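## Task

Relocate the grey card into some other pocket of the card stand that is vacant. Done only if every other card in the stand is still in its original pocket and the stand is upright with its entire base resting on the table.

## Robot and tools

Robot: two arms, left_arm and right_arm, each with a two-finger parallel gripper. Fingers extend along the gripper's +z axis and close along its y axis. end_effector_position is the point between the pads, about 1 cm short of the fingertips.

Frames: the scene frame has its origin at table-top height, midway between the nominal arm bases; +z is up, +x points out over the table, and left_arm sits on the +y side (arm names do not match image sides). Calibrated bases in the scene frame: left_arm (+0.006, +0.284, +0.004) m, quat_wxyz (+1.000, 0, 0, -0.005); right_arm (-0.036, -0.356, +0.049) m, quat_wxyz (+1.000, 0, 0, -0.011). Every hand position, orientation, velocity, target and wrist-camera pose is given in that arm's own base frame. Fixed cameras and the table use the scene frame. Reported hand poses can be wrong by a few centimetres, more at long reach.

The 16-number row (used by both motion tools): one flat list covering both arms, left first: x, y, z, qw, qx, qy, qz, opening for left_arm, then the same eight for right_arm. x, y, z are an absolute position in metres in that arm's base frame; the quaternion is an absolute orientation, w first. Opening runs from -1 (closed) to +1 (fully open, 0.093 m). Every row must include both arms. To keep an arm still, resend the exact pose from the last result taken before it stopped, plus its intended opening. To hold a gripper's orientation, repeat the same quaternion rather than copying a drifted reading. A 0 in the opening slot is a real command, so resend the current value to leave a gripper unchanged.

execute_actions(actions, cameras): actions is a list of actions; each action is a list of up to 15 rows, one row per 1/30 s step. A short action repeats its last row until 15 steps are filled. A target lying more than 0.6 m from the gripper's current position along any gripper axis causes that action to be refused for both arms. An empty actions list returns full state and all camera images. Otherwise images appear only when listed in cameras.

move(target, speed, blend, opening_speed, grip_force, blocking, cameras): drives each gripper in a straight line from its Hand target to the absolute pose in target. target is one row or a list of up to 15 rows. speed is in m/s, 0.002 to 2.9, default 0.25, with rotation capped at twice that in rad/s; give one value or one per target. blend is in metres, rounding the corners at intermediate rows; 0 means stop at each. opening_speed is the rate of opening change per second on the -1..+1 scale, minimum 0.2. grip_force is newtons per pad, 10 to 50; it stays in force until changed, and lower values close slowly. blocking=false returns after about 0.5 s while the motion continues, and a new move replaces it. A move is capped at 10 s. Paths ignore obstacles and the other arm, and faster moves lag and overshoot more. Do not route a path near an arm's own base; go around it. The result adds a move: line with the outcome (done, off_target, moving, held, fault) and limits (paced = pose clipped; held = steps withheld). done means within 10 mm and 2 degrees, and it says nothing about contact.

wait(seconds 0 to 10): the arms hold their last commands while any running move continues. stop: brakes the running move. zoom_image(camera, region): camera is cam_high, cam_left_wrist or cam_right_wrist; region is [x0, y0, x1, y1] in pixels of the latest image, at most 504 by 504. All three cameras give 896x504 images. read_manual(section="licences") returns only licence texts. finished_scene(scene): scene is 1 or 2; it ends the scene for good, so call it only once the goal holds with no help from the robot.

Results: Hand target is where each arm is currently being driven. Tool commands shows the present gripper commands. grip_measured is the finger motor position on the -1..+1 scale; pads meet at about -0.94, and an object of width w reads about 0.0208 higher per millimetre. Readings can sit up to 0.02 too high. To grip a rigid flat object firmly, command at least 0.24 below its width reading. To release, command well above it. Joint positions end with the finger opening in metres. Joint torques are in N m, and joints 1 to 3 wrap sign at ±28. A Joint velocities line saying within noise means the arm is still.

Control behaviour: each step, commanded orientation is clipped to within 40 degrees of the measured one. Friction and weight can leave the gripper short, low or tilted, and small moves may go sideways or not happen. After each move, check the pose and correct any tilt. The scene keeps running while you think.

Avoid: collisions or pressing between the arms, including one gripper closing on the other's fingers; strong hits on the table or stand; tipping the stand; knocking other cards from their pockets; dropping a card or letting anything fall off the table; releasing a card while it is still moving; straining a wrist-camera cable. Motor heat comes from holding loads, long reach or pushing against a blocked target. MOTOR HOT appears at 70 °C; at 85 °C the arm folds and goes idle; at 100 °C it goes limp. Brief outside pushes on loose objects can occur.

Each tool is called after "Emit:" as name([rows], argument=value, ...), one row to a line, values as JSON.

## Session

Emit:
execute_actions(actions=[])

Scene clock: 0.00 s.
left_arm: end_effector_position=(+0.2731, -0.1590, +0.1013) grip_measured=+1.000 end_effector_quat_wxyz=(+0.346, -0.200, +0.907, -0.131) | right_arm: end_effector_position=(+0.3075, +0.1643, +0.0935) grip_measured=+1.000 end_effector_quat_wxyz=(+0.428, -0.101, +0.863, +0.246)
Joint positions: left_arm=[-0.731 1.214 0.655 -0.345 -0.389 -1.028 0.093] | right_arm=[0.388 1.254 0.397 0.306 -0.215 0.274 0.093]
Joint velocities: within noise
Joint torques (N m): no reading
Heat: left arm: 31 °C; right arm: 33 °C.
Hand target: left_arm +0.2759, -0.1612, +0.1077; +0.352, -0.201, +0.904, -0.138 | right_arm +0.3089, +0.1648, +0.0967; +0.431, -0.101, +0.862, +0.247
Tool commands: left_gripper/opening=+1.0 right_gripper/opening=+1.0

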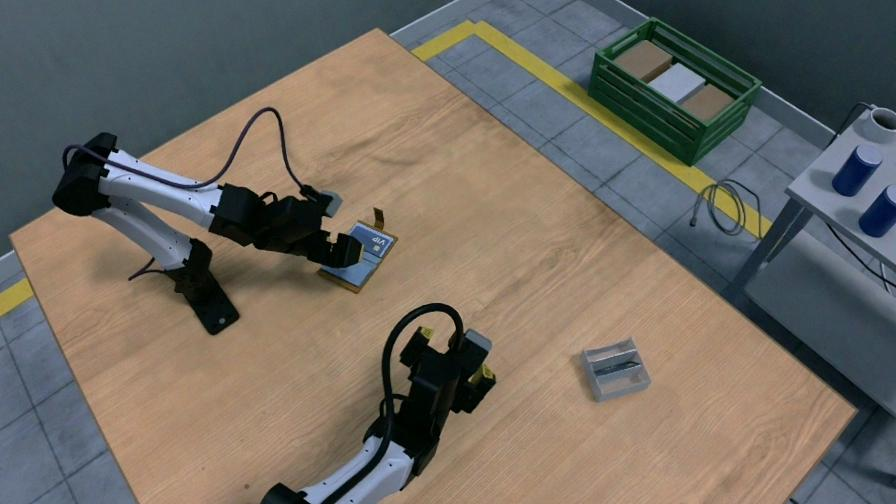

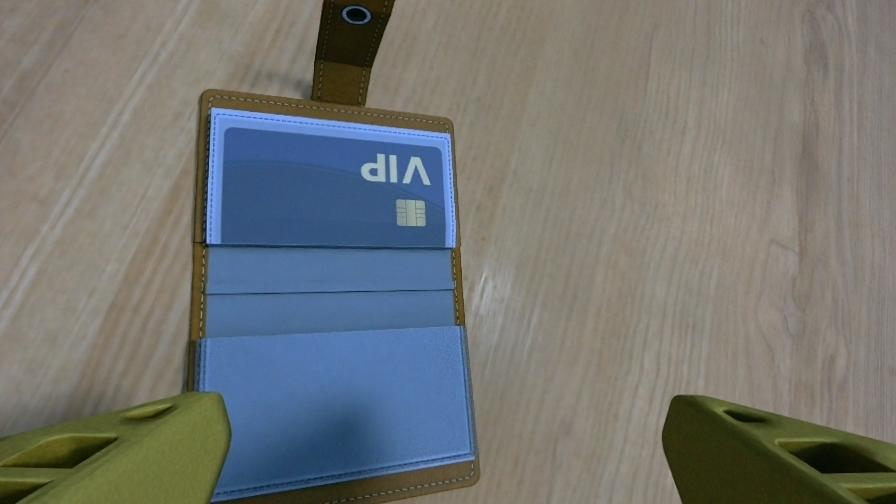

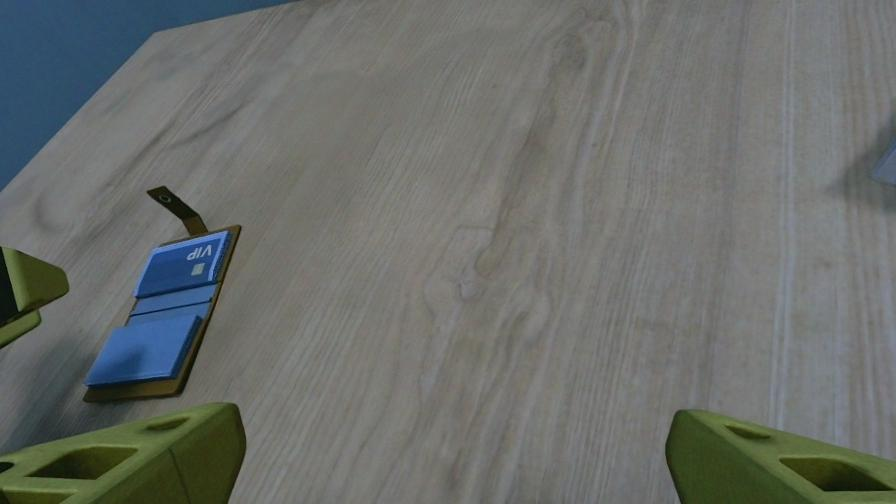

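Emit:
zoom_image(camera="cam_high", region=[560, 320, 670, 420])

Scaled by 4.582 from the camera's 896x504 image, which has a finer 1280x720 frame.

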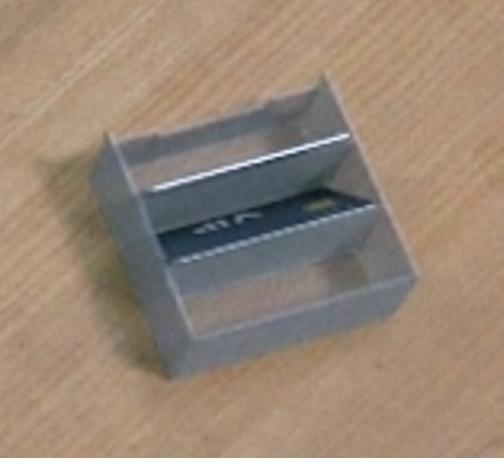

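Emit:
move([
  [0.2380,0.0064,0.1400,0.630,-0.013,0.777,0.010,-0.860,0.4000,-0.0800,0.2200,0.2571,0.1093,0.9597,-0.0293,-0.5],
], speed=0.25, cameras=["cam_right_wrist","cam_high"])

Scene clock: 31.63 s.
left_arm: end_effector_position=(+0.2377, +0.0061, +0.1407) grip_measured=-0.858 end_effector_quat_wxyz=(+0.629, -0.018, +0.777, +0.007) | right_arm: end_effector_position=(+0.3978, -0.0756, +0.2160) grip_measured=-0.498 end_effector_quat_wxyz=(+0.257, +0.110, +0.960, -0.019)
Joint positions: left_arm=[0.006 0.056 0.068 -0.222 -0.028 -0.018 0.004] | right_arm=[-0.187 1.634 1.591 -1.006 0.001 0.041 0.021]
Joint torques (N m): left_arm=[0.77 1.48 5.93 2.29 0.11 0.18] | right_arm=[-0.09 -5.38 8.17 1.38 0.2 -0.08]
Heat: left arm: 36 °C; right arm: 37 °C.
Hand target: left_arm +0.2380, +0.0063, +0.1400; +0.630, -0.013, +0.777, +0.010 | right_arm +0.3999, -0.0799, +0.2200; +0.258, +0.109, +0.960, -0.029
Off the commanded pose: left_arm 0.001 m, 1 deg | right_arm 0.006 m, 1 deg.
move: done
Images, in order (width x height): cam_high 896x504, cam_right_wrist 896x504.

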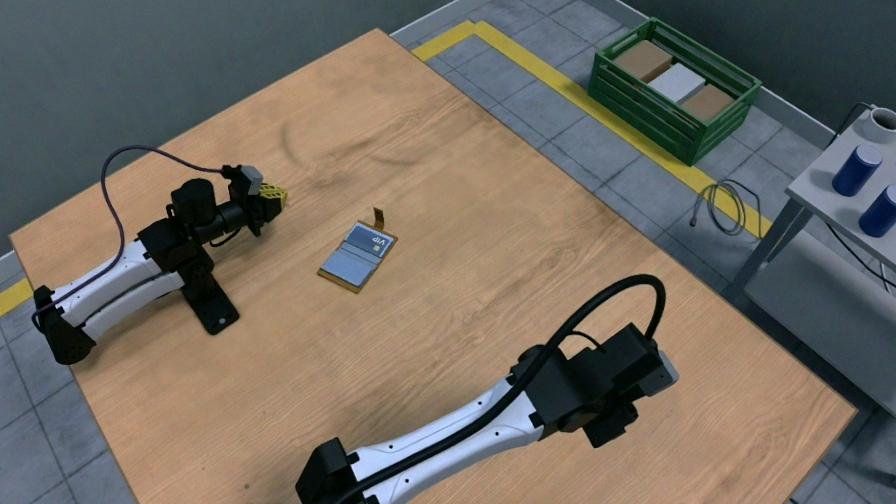

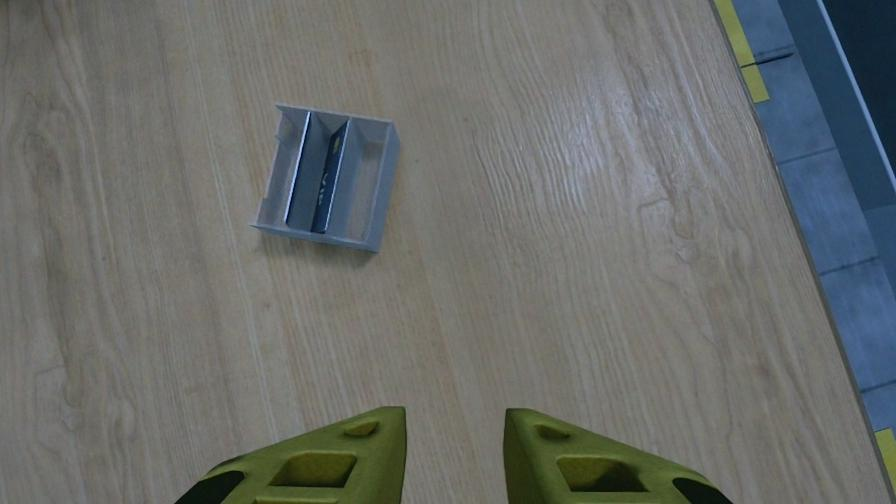

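Emit:
zoom_image(camera="cam_right_wrist", region=[235, 85, 425, 275])

Scaled by 2.653 from the camera's 896x504 image, which has a finer 1280x720 frame.

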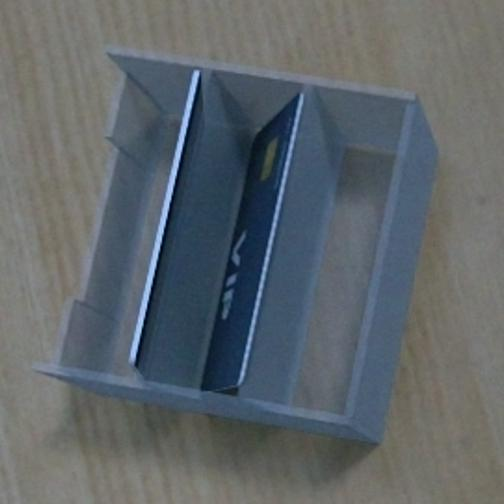

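Emit:
move([
  [0.2380,0.0064,0.1400,0.630,-0.013,0.777,0.010,-0.860,0.4600,0.0700,0.1800,0.2588,0,0.9659,0,-0.5],
], speed=0.3, cameras=["cam_right_wrist"])

Emit:
zoom_image(camera="cam_right_wrist", region=[400, 60, 700, 360])

Scene clock: 73.17 s.
left_arm: end_effector_position=(+0.2377, +0.0060, +0.1407) grip_measured=-0.858 end_effector_quat_wxyz=(+0.629, -0.018, +0.777, +0.007) | right_arm: end_effector_position=(+0.4504, +0.0731, +0.1733) grip_measured=-0.498 end_effector_quat_wxyz=(+0.243, -0.010, +0.970, +0.005)
Joint positions: left_arm=[0.006 0.056 0.068 -0.222 -0.027 -0.018 0.004] | right_arm=[0.188 1.845 1.682 -0.921 0.074 0.15 0.021]
Joint torques (N m): left_arm=[0.91 1.47 5.9 2.29 0.12 0.18] | right_arm=[-0.18 -7.1 8.17 1.61 0.25 0.12]
Heat: left arm: 41 °C; right arm: 40 °C.
Hand target: left_arm +0.2380, +0.0064, +0.1400; +0.630, -0.013, +0.777, +0.010 | right_arm +0.4596, +0.0700, +0.1802; +0.259, +0.000, +0.966, +0.000
Off the commanded pose: left_arm 0.001 m, 1 deg | right_arm 0.012 m, 2 deg.
move: off_target (right_arm)
Images, in order (width x height): cam_right_wrist 896x504.

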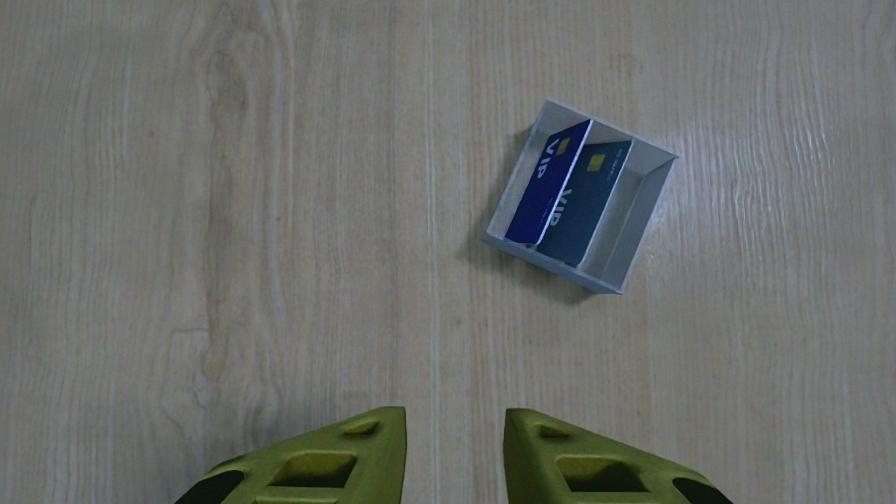

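Scaled by 1.680 from the camera's 896x504 image, which has a finer 1280x720 frame.

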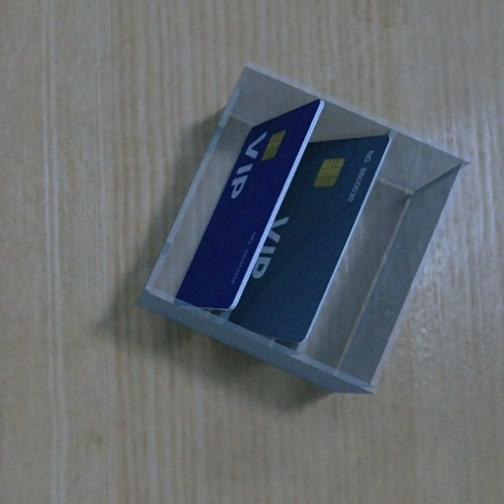

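Emit:
move([
  [0.2380,0.0064,0.1258,0.630,-0.013,0.777,0.010,-0.860,0.5100,0.0120,0.1100,0.1703,0.1921,0.9659,-0.0339,-0.649],
], speed=0.25, cameras=["cam_right_wrist"])

Emit:
zoom_image(camera="cam_right_wrist", region=[300, 100, 700, 500])

Scene clock: 228.93 s.
left_arm: end_effector_position=(+0.2373, +0.0060, +0.1270) grip_measured=-0.858 end_effector_quat_wxyz=(+0.622, -0.018, +0.782, +0.007) | right_arm: end_effector_position=(+0.5003, +0.0238, +0.1184) grip_measured=-0.647 end_effector_quat_wxyz=(+0.182, +0.159, +0.970, -0.021)
Joint positions: left_arm=[0.006 0.032 0.031 -0.226 -0.027 -0.018 0.004] | right_arm=[0.091 2.161 1.97 -1.035 0.13 0.393 0.014]
Joint torques (N m): left_arm=[0.16 1.52 6.34 2.26 0.02 0.02] | right_arm=[-0.05 -8.84 7.9 1.1 0.32 0.14]
Heat: left arm: 53 °C; right arm: 47 °C.
Hand target: left_arm +0.2375, +0.0060, +0.1283; +0.624, -0.018, +0.781, +0.007 | right_arm +0.5032, +0.0197, +0.1194; +0.183, +0.166, +0.968, -0.029
Off the commanded pose: left_arm 0.001 m, 1 deg | right_arm 0.017 m, 4 deg.
move: held (left_arm; a check stopped the path), off_target (right_arm; braked when a check withheld steps of left_arm); limits=held
pose unreachable (left arm): on one or more control steps of this call, first in action 0 (counted from 0), this arm could not follow its commanded pose, so it was not sent that pose on those steps. It may still have moved: this result reports where it is.
cause: moving toward the commanded pose would bring two parts of the arm too close to each other (its upper arm (the part past joint 2) and its wrist (the part past joint 5), with joints 3 (elbow) to 5 (wrist yaw) between them, 5 mm apart when it was first held).
Images, in order (width x height): cam_right_wrist 896x504.

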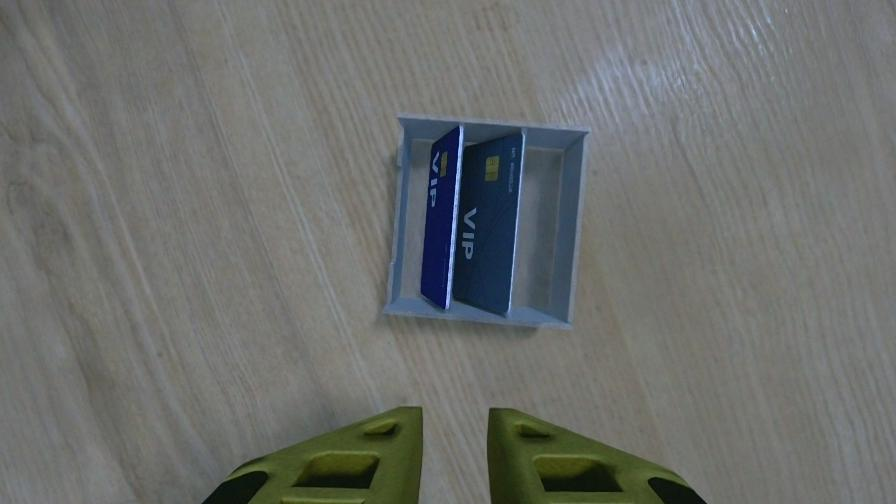

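Scaled by 1.260 from the camera's 896x504 image, which has a finer 1280x720 frame.

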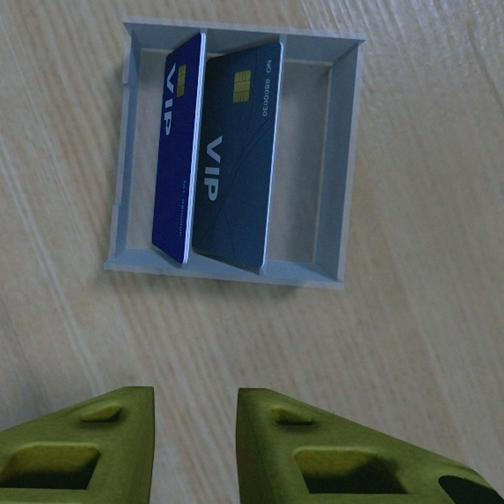

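Emit:
move([
  [0.2400,0.0000,0.1700,0.0872,0,0.9962,0,-0.860,0.5100,0.0120,0.1100,0.1703,0.1921,0.9659,-0.0339,-0.649],
], speed=0.25, cameras=["cam_right_wrist"])

Emit:
zoom_image(camera="cam_right_wrist", region=[300, 100, 700, 500])

Scene clock: 246.90 s.
left_arm: end_effector_position=(+0.2353, +0.0029, +0.1647) grip_measured=-0.858 end_effector_quat_wxyz=(+0.081, -0.010, +0.997, +0.004) | right_arm: end_effector_position=(+0.5071, +0.0181, +0.1106) grip_measured=-0.647 end_effector_quat_wxyz=(+0.170, +0.183, +0.968, -0.025)
Joint positions: left_arm=[0.006 1.289 1.195 -1.315 -0.009 -0.013 0.004] | right_arm=[0.081 2.22 2.041 -1.073 0.136 0.432 0.014]
Joint torques (N m): left_arm=[-0.4 -3.44 7.24 0.67 0.14 0.17] | right_arm=[-0.47 -8.92 7.86 1.02 0.32 0.13]
Heat: left arm: 55 °C; right arm: 46 °C.
Hand target: left_arm +0.2399, +0.0000, +0.1700; +0.087, +0.000, +0.996, +0.000 | right_arm +0.5099, +0.0119, +0.1100; +0.171, +0.192, +0.966, -0.034
Off the commanded pose: left_arm 0.008 m, 1 deg | right_arm 0.007 m, 2 deg.
move: done
Images, in order (width x height): cam_right_wrist 896x504.

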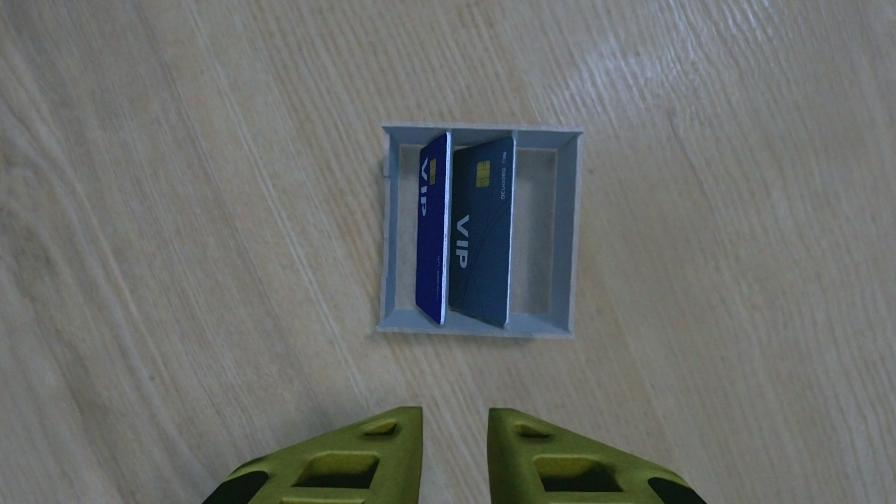

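Scaled by 1.260 from the camera's 896x504 image, which has a finer 1280x720 frame.

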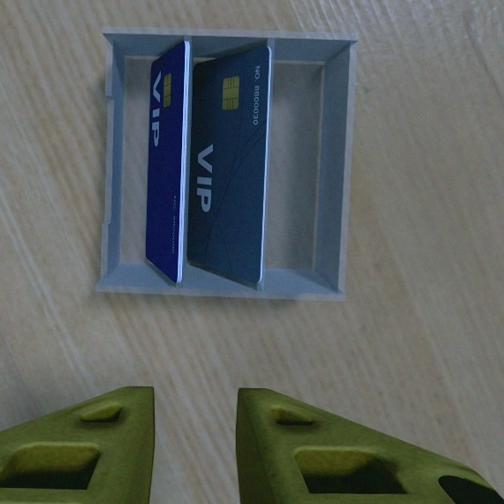

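Emit:
move([
  [0.2500,0.0000,0.4000,0.5736,0,0.8192,0,-0.860,0.5100,0.0120,0.1100,0.1703,0.1921,0.9659,-0.0339,-0.649],
  [0.1700,0.0000,0.7000,0.9239,0,0.3827,0,-0.860,0.5100,0.0120,0.1100,0.1703,0.1921,0.9659,-0.0339,-0.649],
], speed=0.3, blend=[0.05,0], cameras=["cam_right_wrist"])

Emit:
zoom_image(camera="cam_right_wrist", region=[370, 110, 600, 340])

Scene clock: 337.10 s.
left_arm: end_effector_position=(+0.1720, +0.0022, +0.6931) grip_measured=-0.858 end_effector_quat_wxyz=(+0.920, -0.007, +0.393, -0.001) | right_arm: end_effector_position=(+0.5071, +0.0181, +0.1106) grip_measured=-0.647 end_effector_quat_wxyz=(+0.170, +0.183, +0.968, -0.025)
Joint positions: left_arm=[0.006 0.887 1.612 0.039 -0.007 -0.012 0.004] | right_arm=[0.081 2.22 2.041 -1.073 0.136 0.432 0.014]
Joint torques (N m): left_arm=[-0.21 2.67 4.96 1.54 0.12 0.15] | right_arm=[-0.43 -8.9 7.84 1.01 0.31 0.13]
Heat: left arm: 43 °C; right arm: 48 °C.
Hand target: left_arm +0.1697, +0.0001, +0.6998; +0.924, +0.000, +0.383, +0.000 | right_arm +0.5099, +0.0119, +0.1100; +0.171, +0.192, +0.966, -0.034
Off the commanded pose: left_arm 0.007 m, 1 deg | right_arm 0.007 m, 2 deg.
move: done
Images, in order (width x height): cam_right_wrist 896x504.

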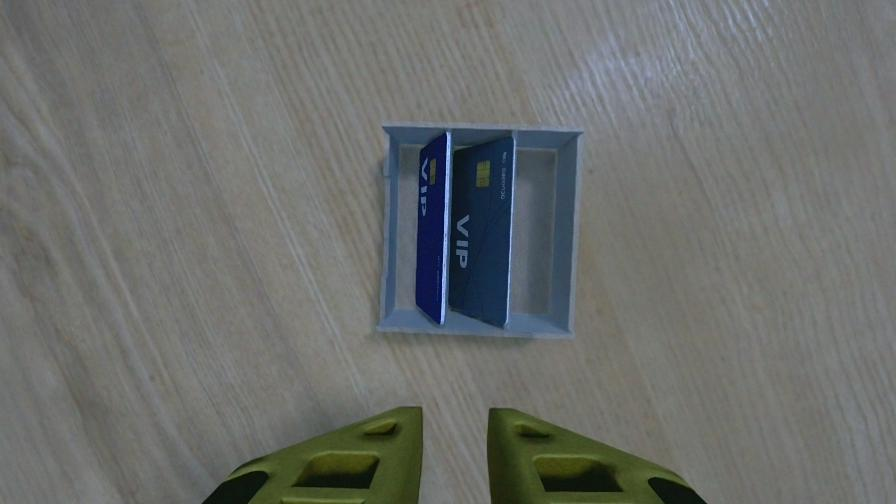

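Scaled by 2.191 from the camera's 896x504 image, which has a finer 1280x720 frame.

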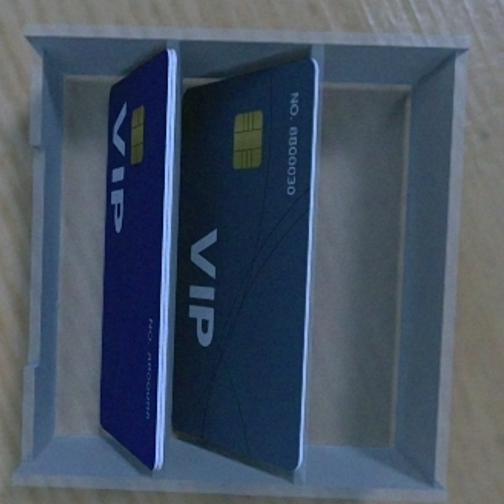

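Emit:
move([
  [0.1700,0.0000,0.7000,0.9239,0,0.3827,0,-0.860,0.4100,0.0480,0.0300,0.6325,0.1462,0.7496,-0.1233,-0.649],
], speed=0.25, cameras=["cam_right_wrist"])

Emit:
zoom_image(camera="cam_right_wrist", region=[300, 0, 700, 300])

Scene clock: 366.90 s.
left_arm: end_effector_position=(+0.1722, +0.0021, +0.6931) grip_measured=-0.858 end_effector_quat_wxyz=(+0.920, -0.006, +0.393, -0.002) | right_arm: end_effector_position=(+0.4105, +0.0493, +0.0267) grip_measured=-0.647 end_effector_quat_wxyz=(+0.623, +0.140, +0.759, -0.123)
Joint positions: left_arm=[0.006 0.888 1.612 0.039 -0.006 -0.012 0.004] | right_arm=[0.405 2.189 0.518 1.401 0.764 0.176 0.014]
Joint torques (N m): left_arm=[-0.2 2.58 4.89 1.51 0.11 0.14] | right_arm=[0.38 -5.82 2.21 2.49 0.28 -0.03]
Heat: left arm: 44 °C; right arm: 48 °C.
Hand target: left_arm +0.1698, +0.0000, +0.6998; +0.924, +0.000, +0.383, +0.000 | right_arm +0.4100, +0.0480, +0.0300; +0.632, +0.147, +0.751, -0.123
Off the commanded pose: left_arm 0.007 m, 1 deg | right_arm 0.004 m, 2 deg.
move: done
Images, in order (width x height): cam_right_wrist 896x504.

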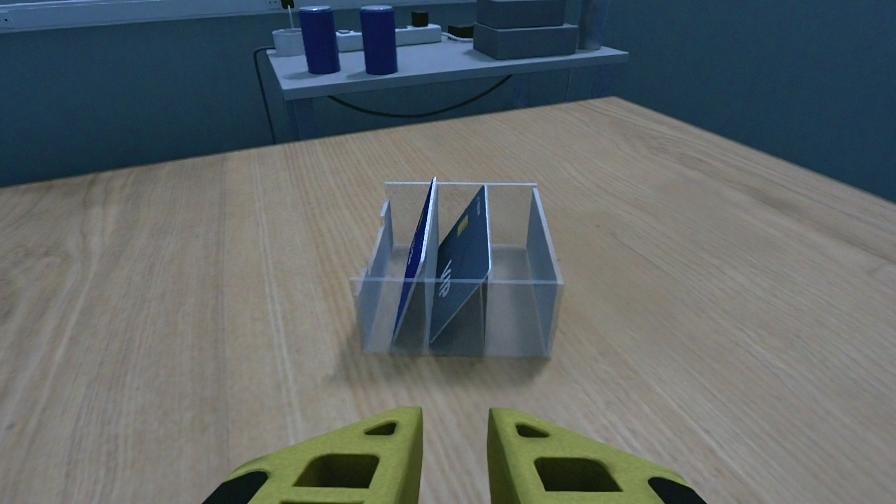

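Scaled by 1.260 from the camera's 896x504 image, which has a finer 1280x720 frame.

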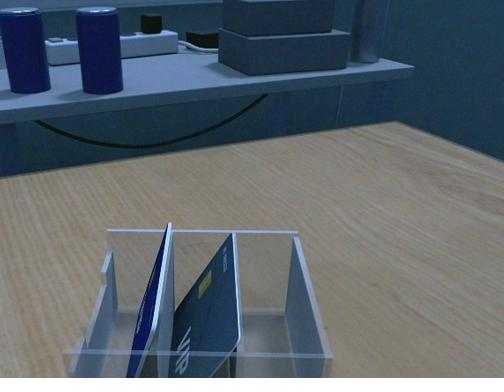

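Emit:
zoom_image(camera="cam_right_wrist", region=[340, 165, 580, 375])

Scaled by 2.100 from the camera's 896x504 image, which has a finer 1280x720 frame.

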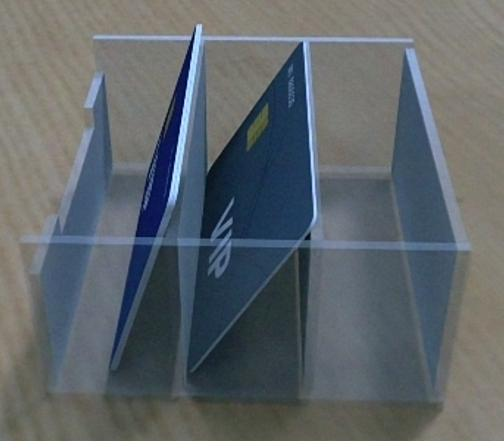

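Emit:
move([
  [0.1700,0.0000,0.7000,0.9239,0,0.3827,0,-0.860,0.5000,-0.0050,0.0900,0.1277,0.2061,0.9697,-0.0271,-0.524],
  [0.1700,0.0000,0.7000,0.9239,0,0.3827,0,-0.860,0.5320,-0.0160,0.0500,0.1277,0.2061,0.9697,-0.0271,-0.524],
], speed=0.2, blend=[0.02,0], cameras=["cam_right_wrist"])

Emit:
zoom_image(camera="cam_right_wrist", region=[300, 120, 700, 500])

Scene clock: 437.20 s.
left_arm: end_effector_position=(+0.1722, +0.0021, +0.6931) grip_measured=-0.858 end_effector_quat_wxyz=(+0.920, -0.006, +0.393, -0.002) | right_arm: end_effector_position=(+0.5296, -0.0173, +0.0475) grip_measured=-0.526 end_effector_quat_wxyz=(+0.128, +0.209, +0.969, -0.036)
Joint positions: left_arm=[0.006 0.888 1.612 0.039 -0.006 -0.012 0.004] | right_arm=[0.007 2.435 2.182 -1.082 0.124 0.418 0.02]
Joint torques (N m): left_arm=[-0.25 2.63 4.92 1.53 0.12 0.15] | right_arm=[-0.09 -10.81 7.62 0.88 -0.1 -0.08]
Heat: left arm: 44 °C; right arm: 49 °C.
Hand target: left_arm +0.1698, +0.0000, +0.6998; +0.924, +0.000, +0.383, +0.000 | right_arm +0.5319, -0.0159, +0.0499; +0.128, +0.206, +0.970, -0.027
Off the commanded pose: left_arm 0.007 m, 1 deg | right_arm 0.004 m, 1 deg.
move: done
Images, in order (width x height): cam_right_wrist 896x504.

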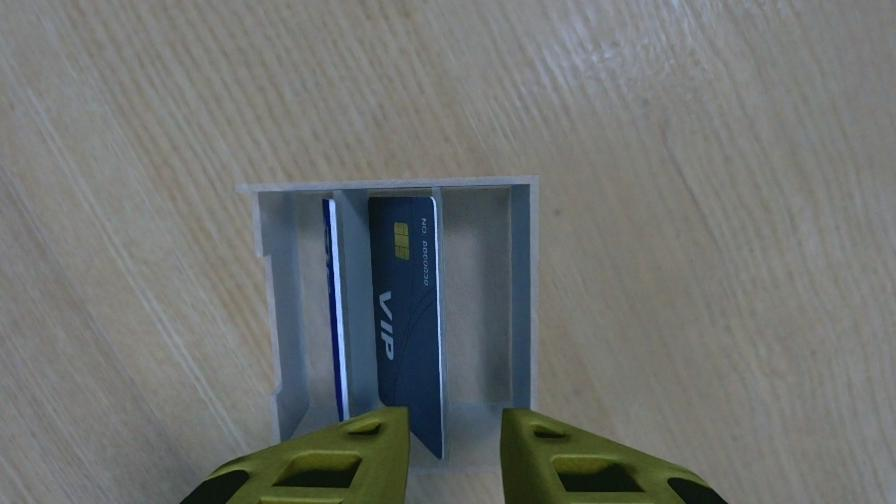

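Scaled by 1.260 from the camera's 896x504 image, which has a finer 1280x720 frame.

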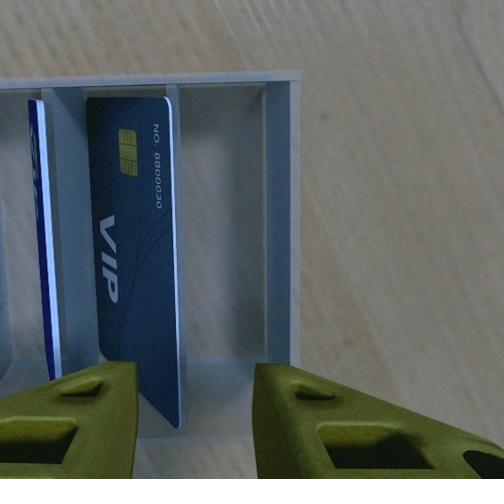

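Emit:
execute_actions(actions=[])

Scene clock: 477.53 s.
left_arm: end_effector_position=(+0.1722, +0.0021, +0.6931) grip_measured=-0.858 end_effector_quat_wxyz=(+0.920, -0.006, +0.393, -0.002) | right_arm: end_effector_position=(+0.5295, -0.0173, +0.0475) grip_measured=-0.526 end_effector_quat_wxyz=(+0.128, +0.209, +0.969, -0.036)
Joint positions: left_arm=[0.006 0.888 1.612 0.039 -0.006 -0.012 0.004] | right_arm=[0.007 2.435 2.182 -1.082 0.124 0.418 0.02]
Joint velocities: within noise
Joint torques (N m): left_arm=[-0.2 2.55 4.93 1.51 0.12 0.16] | right_arm=[-0.12 -10.82 7.71 0.88 -0.1 -0.08]
Heat: left arm: 44 °C; right arm: 57 °C.
Hand target: left_arm +0.1698, +0.0000, +0.6998; +0.924, +0.000, +0.383, +0.000 | right_arm +0.5319, -0.0159, +0.0499; +0.128, +0.206, +0.970, -0.027
Tool commands: left_gripper/opening=-0.86 right_gripper/opening=-0.524
Off the commanded pose: left_arm 0.007 m, 1 deg | right_arm 0.004 m, 1 deg.

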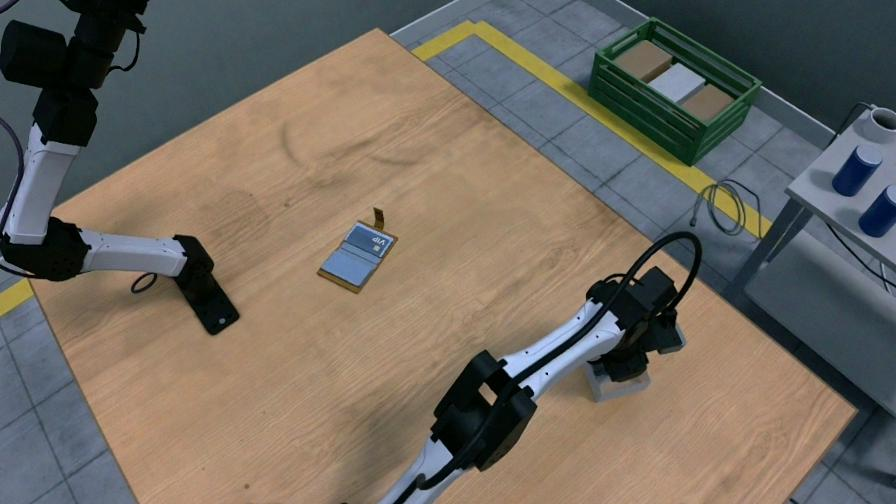

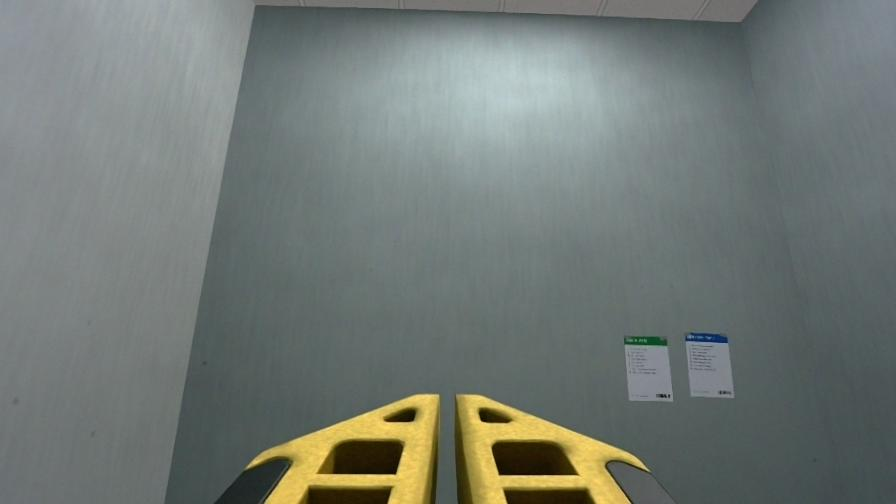

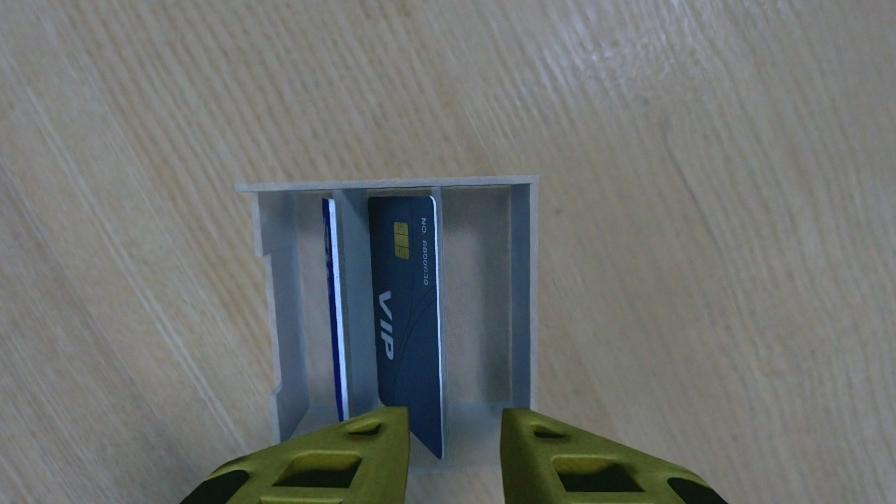

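Emit:
move(target=[0.1700,0.0000,0.7000,0.9239,0,0.3827,0,-0.860,0.5345,-0.0105,0.0150,0.1277,0.2061,0.9697,-0.0271,-0.524], speed=0.1, cameras=["cam_right_wrist"])

Scene clock: 531.07 s.
left_arm: end_effector_position=(+0.1722, +0.0021, +0.6931) grip_measured=-0.858 end_effector_quat_wxyz=(+0.920, -0.006, +0.393, -0.002) | right_arm: end_effector_position=(+0.5335, -0.0173, +0.0239) grip_measured=-0.526 end_effector_quat_wxyz=(+0.131, +0.209, +0.968, -0.035)
Joint positions: left_arm=[0.006 0.888 1.612 0.039 -0.006 -0.012 0.004] | right_arm=[0.007 2.455 2.123 -0.996 0.124 0.418 0.02]
Joint torques (N m): left_arm=[-0.27 2.54 4.94 1.51 0.12 0.16] | right_arm=[0.94 -10.39 5.2 1.16 -0.07 0.04]
Heat: left arm: 44 °C; right arm: 62 °C.
Hand target: left_arm +0.1698, +0.0000, +0.6998; +0.924, +0.000, +0.383, +0.000 | right_arm +0.5342, -0.0105, +0.0151; +0.127, +0.206, +0.970, -0.027
Off the commanded pose: left_arm 0.007 m, 1 deg | right_arm 0.011 m, 1 deg.
move: off_target (right_arm)
Images, in order (width x height): cam_right_wrist 896x504.

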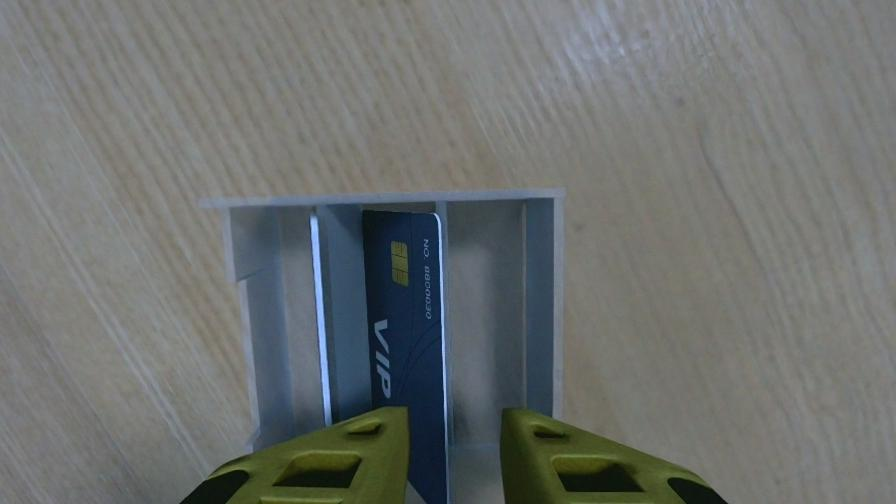

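Emit:
move(target=[0.1700,0.0000,0.7000,0.9239,0,0.3827,0,-0.860,0.5345,-0.0055,0.0120,0.1277,0.2061,0.9697,-0.0271,-0.524], speed=0.15, cameras=["cam_right_wrist"])

Scene clock: 540.53 s.
left_arm: end_effector_position=(+0.1722, +0.0021, +0.6931) grip_measured=-0.858 end_effector_quat_wxyz=(+0.920, -0.006, +0.393, -0.002) | right_arm: end_effector_position=(+0.5355, -0.0105, +0.0243) grip_measured=-0.526 end_effector_quat_wxyz=(+0.135, +0.205, +0.969, -0.033)
Joint positions: left_arm=[0.006 0.888 1.612 0.039 -0.006 -0.012 0.004] | right_arm=[0.019 2.455 2.123 -0.988 0.124 0.42 0.02]
Joint torques (N m): left_arm=[-0.23 2.62 4.9 1.51 0.13 0.14] | right_arm=[0.69 -10.17 4.63 1.15 -0.06 0.13]
Heat: left arm: 44 °C; right arm: 59 °C.
Hand target: left_arm +0.1698, +0.0000, +0.6998; +0.924, +0.000, +0.383, +0.000 | right_arm +0.5342, -0.0055, +0.0122; +0.127, +0.206, +0.970, -0.027
Off the commanded pose: left_arm 0.007 m, 1 deg | right_arm 0.013 m, 1 deg.
move: off_target (right_arm)
Images, in order (width x height): cam_right_wrist 896x504.

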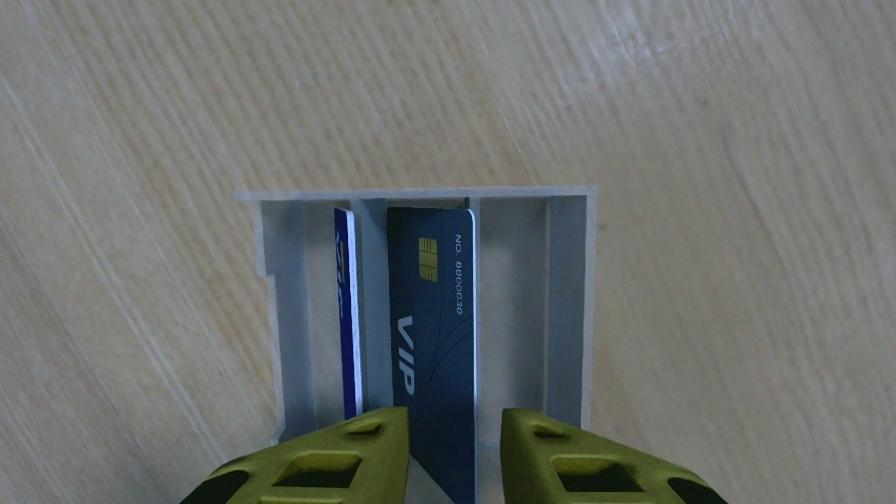

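Emit:
move(target=[0.1700,0.0000,0.7000,0.9239,0,0.3827,0,-0.860,0.5345,-0.0195,0.0020,0.1277,0.2061,0.9697,-0.0271,-0.524], speed=0.15, cameras=["cam_right_wrist"])

Scene clock: 551.57 s.
left_arm: end_effector_position=(+0.1722, +0.0021, +0.6931) grip_measured=-0.858 end_effector_quat_wxyz=(+0.920, -0.006, +0.393, -0.002) | right_arm: end_effector_position=(+0.5350, -0.0206, +0.0138) grip_measured=-0.526 end_effector_quat_wxyz=(+0.135, +0.210, +0.968, -0.034)
Joint positions: left_arm=[0.006 0.888 1.612 0.039 -0.006 -0.012 0.004] | right_arm=[0 2.459 2.089 -0.949 0.123 0.411 0.02]
Joint torques (N m): left_arm=[-0.27 2.63 4.92 1.52 0.12 0.15] | right_arm=[-0.09 -10.15 4.94 1.2 -0.1 -0.08]
Heat: left arm: 43 °C; right arm: 57 °C.
Hand target: left_arm +0.1698, +0.0000, +0.6998; +0.924, +0.000, +0.383, +0.000 | right_arm +0.5343, -0.0194, +0.0021; +0.128, +0.206, +0.970, -0.027
Off the commanded pose: left_arm 0.007 m, 1 deg | right_arm 0.012 m, 1 deg.
move: off_target (right_arm)
Images, in order (width x height): cam_right_wrist 896x504.

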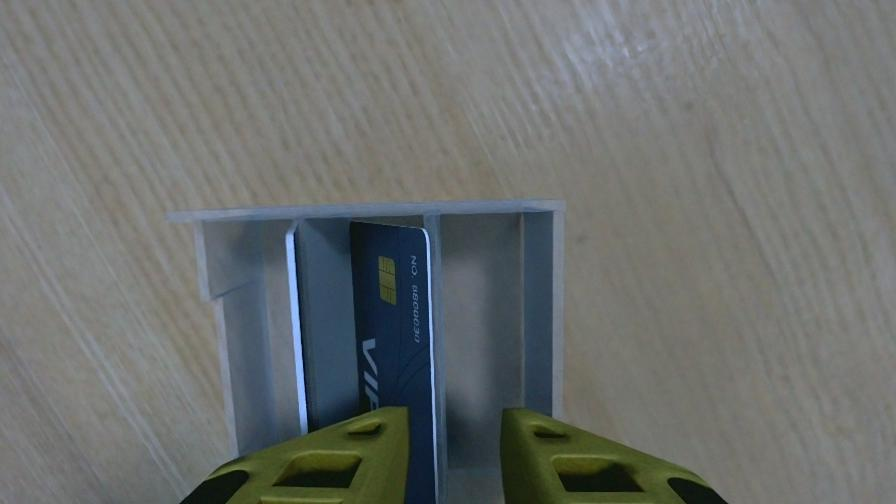

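Emit:
move(target=[0.1700,0.0000,0.7000,0.9239,0,0.3827,0,-0.860,0.5345,-0.0095,0.0020,0.1277,0.2061,0.9697,-0.0271,-0.524], speed=0.05, cameras=["cam_right_wrist"])

Scene clock: 564.80 s.
left_arm: end_effector_position=(+0.1722, +0.0021, +0.6931) grip_measured=-0.858 end_effector_quat_wxyz=(+0.920, -0.006, +0.393, -0.002) | right_arm: end_effector_position=(+0.5353, -0.0143, +0.0139) grip_measured=-0.526 end_effector_quat_wxyz=(+0.136, +0.204, +0.969, -0.033)
Joint positions: left_arm=[0.006 0.888 1.612 0.039 -0.006 -0.012 0.004] | right_arm=[0.012 2.459 2.089 -0.948 0.123 0.412 0.02]
Joint torques (N m): left_arm=[-0.23 2.65 4.92 1.51 0.11 0.16] | right_arm=[0.58 -9.99 5.14 1.14 -0.07 0.12]
Heat: left arm: 43 °C; right arm: 59 °C.
Hand target: left_arm +0.1698, +0.0000, +0.6998; +0.924, +0.000, +0.383, +0.000 | right_arm +0.5342, -0.0095, +0.0021; +0.128, +0.206, +0.970, -0.027
Off the commanded pose: left_arm 0.007 m, 1 deg | right_arm 0.013 m, 1 deg.
move: off_target (right_arm)
Images, in order (width x height): cam_right_wrist 896x504.

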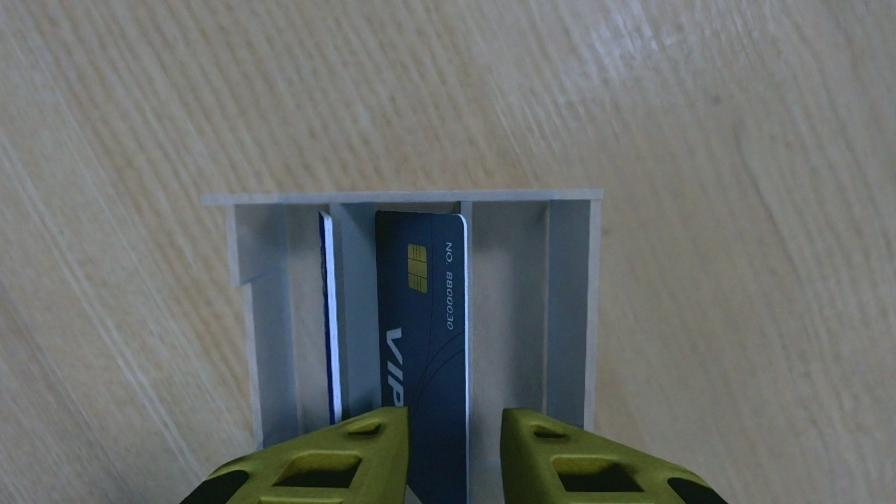

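Emit:
move(target=[0.1700,0.0000,0.7000,0.9239,0,0.3827,0,-0.860,0.5345,-0.0115,-0.0120,0.1277,0.2061,0.9697,-0.0271,-0.524], speed=0.1, cameras=["cam_right_wrist"])

Scene clock: 578.90 s.
left_arm: end_effector_position=(+0.1722, +0.0021, +0.6931) grip_measured=-0.858 end_effector_quat_wxyz=(+0.920, -0.006, +0.393, -0.002) | right_arm: end_effector_position=(+0.5349, -0.0143, -0.0014) grip_measured=-0.526 end_effector_quat_wxyz=(+0.133, +0.204, +0.969, -0.033)
Joint positions: left_arm=[0.006 0.888 1.612 0.039 -0.006 -0.012 0.004] | right_arm=[0.012 2.474 2.056 -0.906 0.123 0.412 0.02]
Joint torques (N m): left_arm=[-0.31 2.58 4.86 1.53 0.1 0.16] | right_arm=[0.29 -10.32 4.94 1.18 -0.07 0.1]
Heat: left arm: 43 °C; right arm: 60 °C.
Hand target: left_arm +0.1698, +0.0000, +0.6998; +0.924, +0.000, +0.383, +0.000 | right_arm +0.5343, -0.0114, -0.0118; +0.128, +0.206, +0.970, -0.027
Off the commanded pose: left_arm 0.007 m, 1 deg | right_arm 0.011 m, 1 deg.
move: off_target (right_arm)
Images, in order (width x height): cam_right_wrist 896x504.

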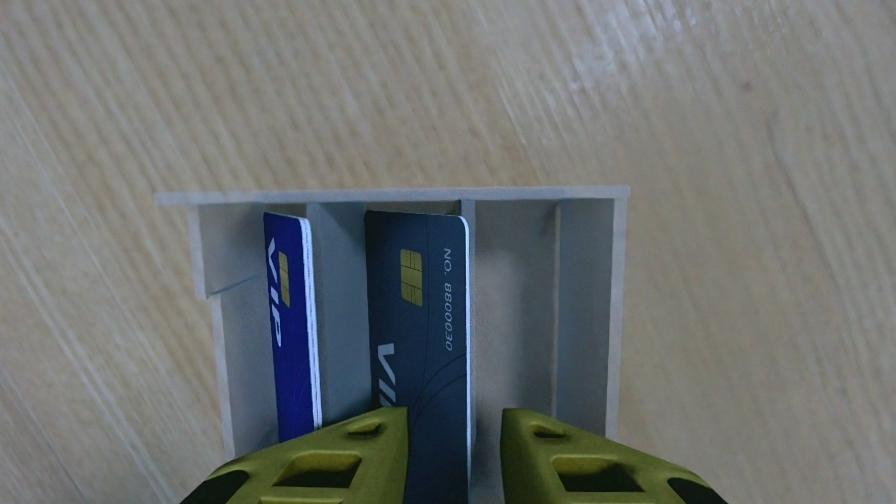

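Emit:
zoom_image(camera="cam_right_wrist", region=[200, 330, 640, 504])

Scaled by 1.145 from the camera's 896x504 image, which has a finer 1280x720 frame.

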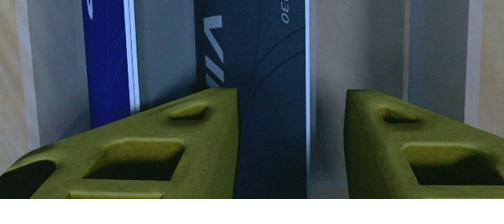

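Emit:
move(target=[0.1700,0.0000,0.7000,0.9239,0,0.3827,0,-0.860,0.5345,-0.0115,-0.0210,0.1277,0.2061,0.9697,-0.0271,-0.524], speed=0.1, cameras=["cam_right_wrist"])

Emit:
zoom_image(camera="cam_right_wrist", region=[200, 330, 640, 504])

Scene clock: 595.43 s.
left_arm: end_effector_position=(+0.1722, +0.0021, +0.6931) grip_measured=-0.858 end_effector_quat_wxyz=(+0.920, -0.006, +0.393, -0.002) | right_arm: end_effector_position=(+0.5362, -0.0143, -0.0048) grip_measured=-0.526 end_effector_quat_wxyz=(+0.137, +0.205, +0.969, -0.033)
Joint positions: left_arm=[0.006 0.888 1.612 0.039 -0.006 -0.012 0.004] | right_arm=[0.012 2.474 2.041 -0.882 0.123 0.412 0.02]
Joint torques (N m): left_arm=[-0.2 2.63 4.88 1.52 0.11 0.15] | right_arm=[0.29 -9.62 4.55 1.22 -0.08 0.1]
Heat: left arm: 43 °C; right arm: 62 °C.
Hand target: left_arm +0.1698, +0.0000, +0.6998; +0.924, +0.000, +0.383, +0.000 | right_arm +0.5341, -0.0114, -0.0206; +0.128, +0.206, +0.970, -0.027
Off the commanded pose: left_arm 0.007 m, 1 deg | right_arm 0.016 m, 1 deg.
move: off_target (right_arm)
Images, in order (width x height): cam_right_wrist 896x504.

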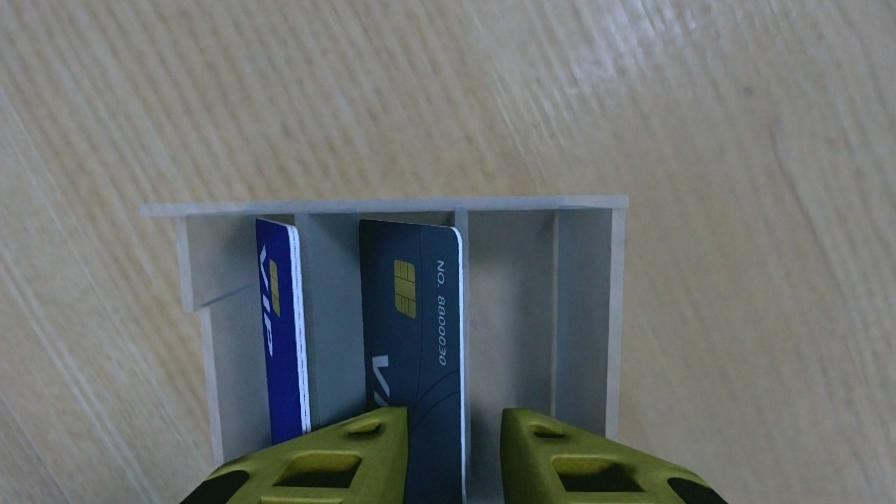

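Scaled by 1.145 from the camera's 896x504 image, which has a finer 1280x720 frame.

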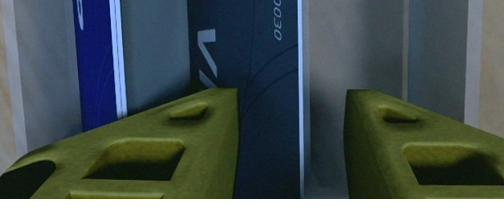

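Emit:
move(target=[0.1700,0.0000,0.7000,0.9239,0,0.3827,0,-0.860,0.5335,-0.0125,-0.0290,0.1277,0.2061,0.9697,-0.0271,-0.524], speed=0.1, cameras=["cam_right_wrist"])

Emit:
zoom_image(camera="cam_right_wrist", region=[200, 330, 640, 504])

Scene clock: 611.60 s.
left_arm: end_effector_position=(+0.1722, +0.0021, +0.6931) grip_measured=-0.858 end_effector_quat_wxyz=(+0.920, -0.006, +0.393, -0.002) | right_arm: end_effector_position=(+0.5361, -0.0143, -0.0066) grip_measured=-0.526 end_effector_quat_wxyz=(+0.138, +0.205, +0.969, -0.032)
Joint positions: left_arm=[0.006 0.888 1.612 0.039 -0.006 -0.012 0.004] | right_arm=[0.012 2.474 2.034 -0.873 0.123 0.412 0.02]
Joint torques (N m): left_arm=[-0.17 2.59 4.93 1.53 0.11 0.15] | right_arm=[0.08 -9.4 3.21 1.43 -0.07 0.06]
Heat: left arm: 43 °C; right arm: 62 °C.
Hand target: left_arm +0.1698, +0.0000, +0.6998; +0.924, +0.000, +0.383, +0.000 | right_arm +0.5326, -0.0125, -0.0284; +0.127, +0.206, +0.970, -0.027
Off the commanded pose: left_arm 0.007 m, 1 deg | right_arm 0.023 m, 1 deg.
move: off_target (right_arm)
Images, in order (width x height): cam_right_wrist 896x504.

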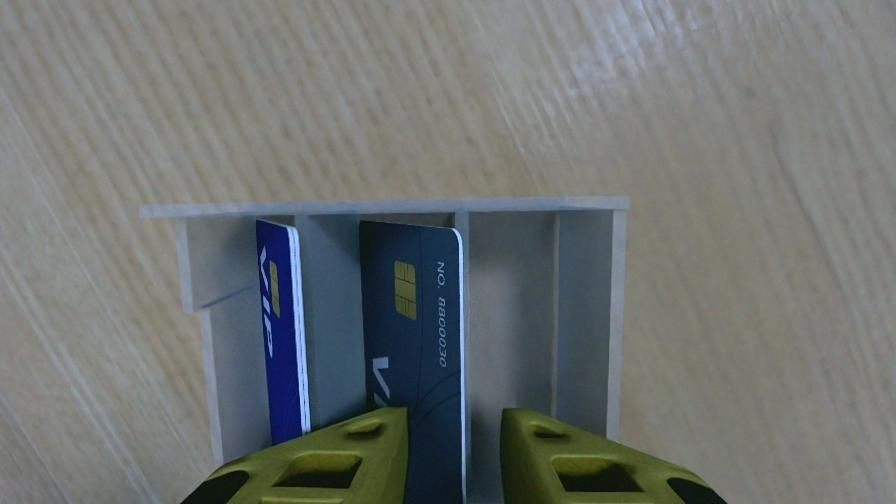

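Scaled by 1.145 from the camera's 896x504 image, which has a finer 1280x720 frame.

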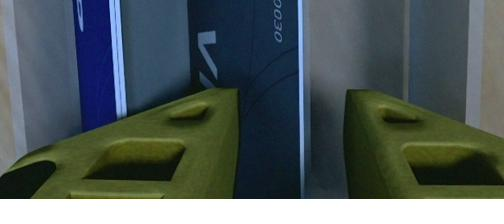

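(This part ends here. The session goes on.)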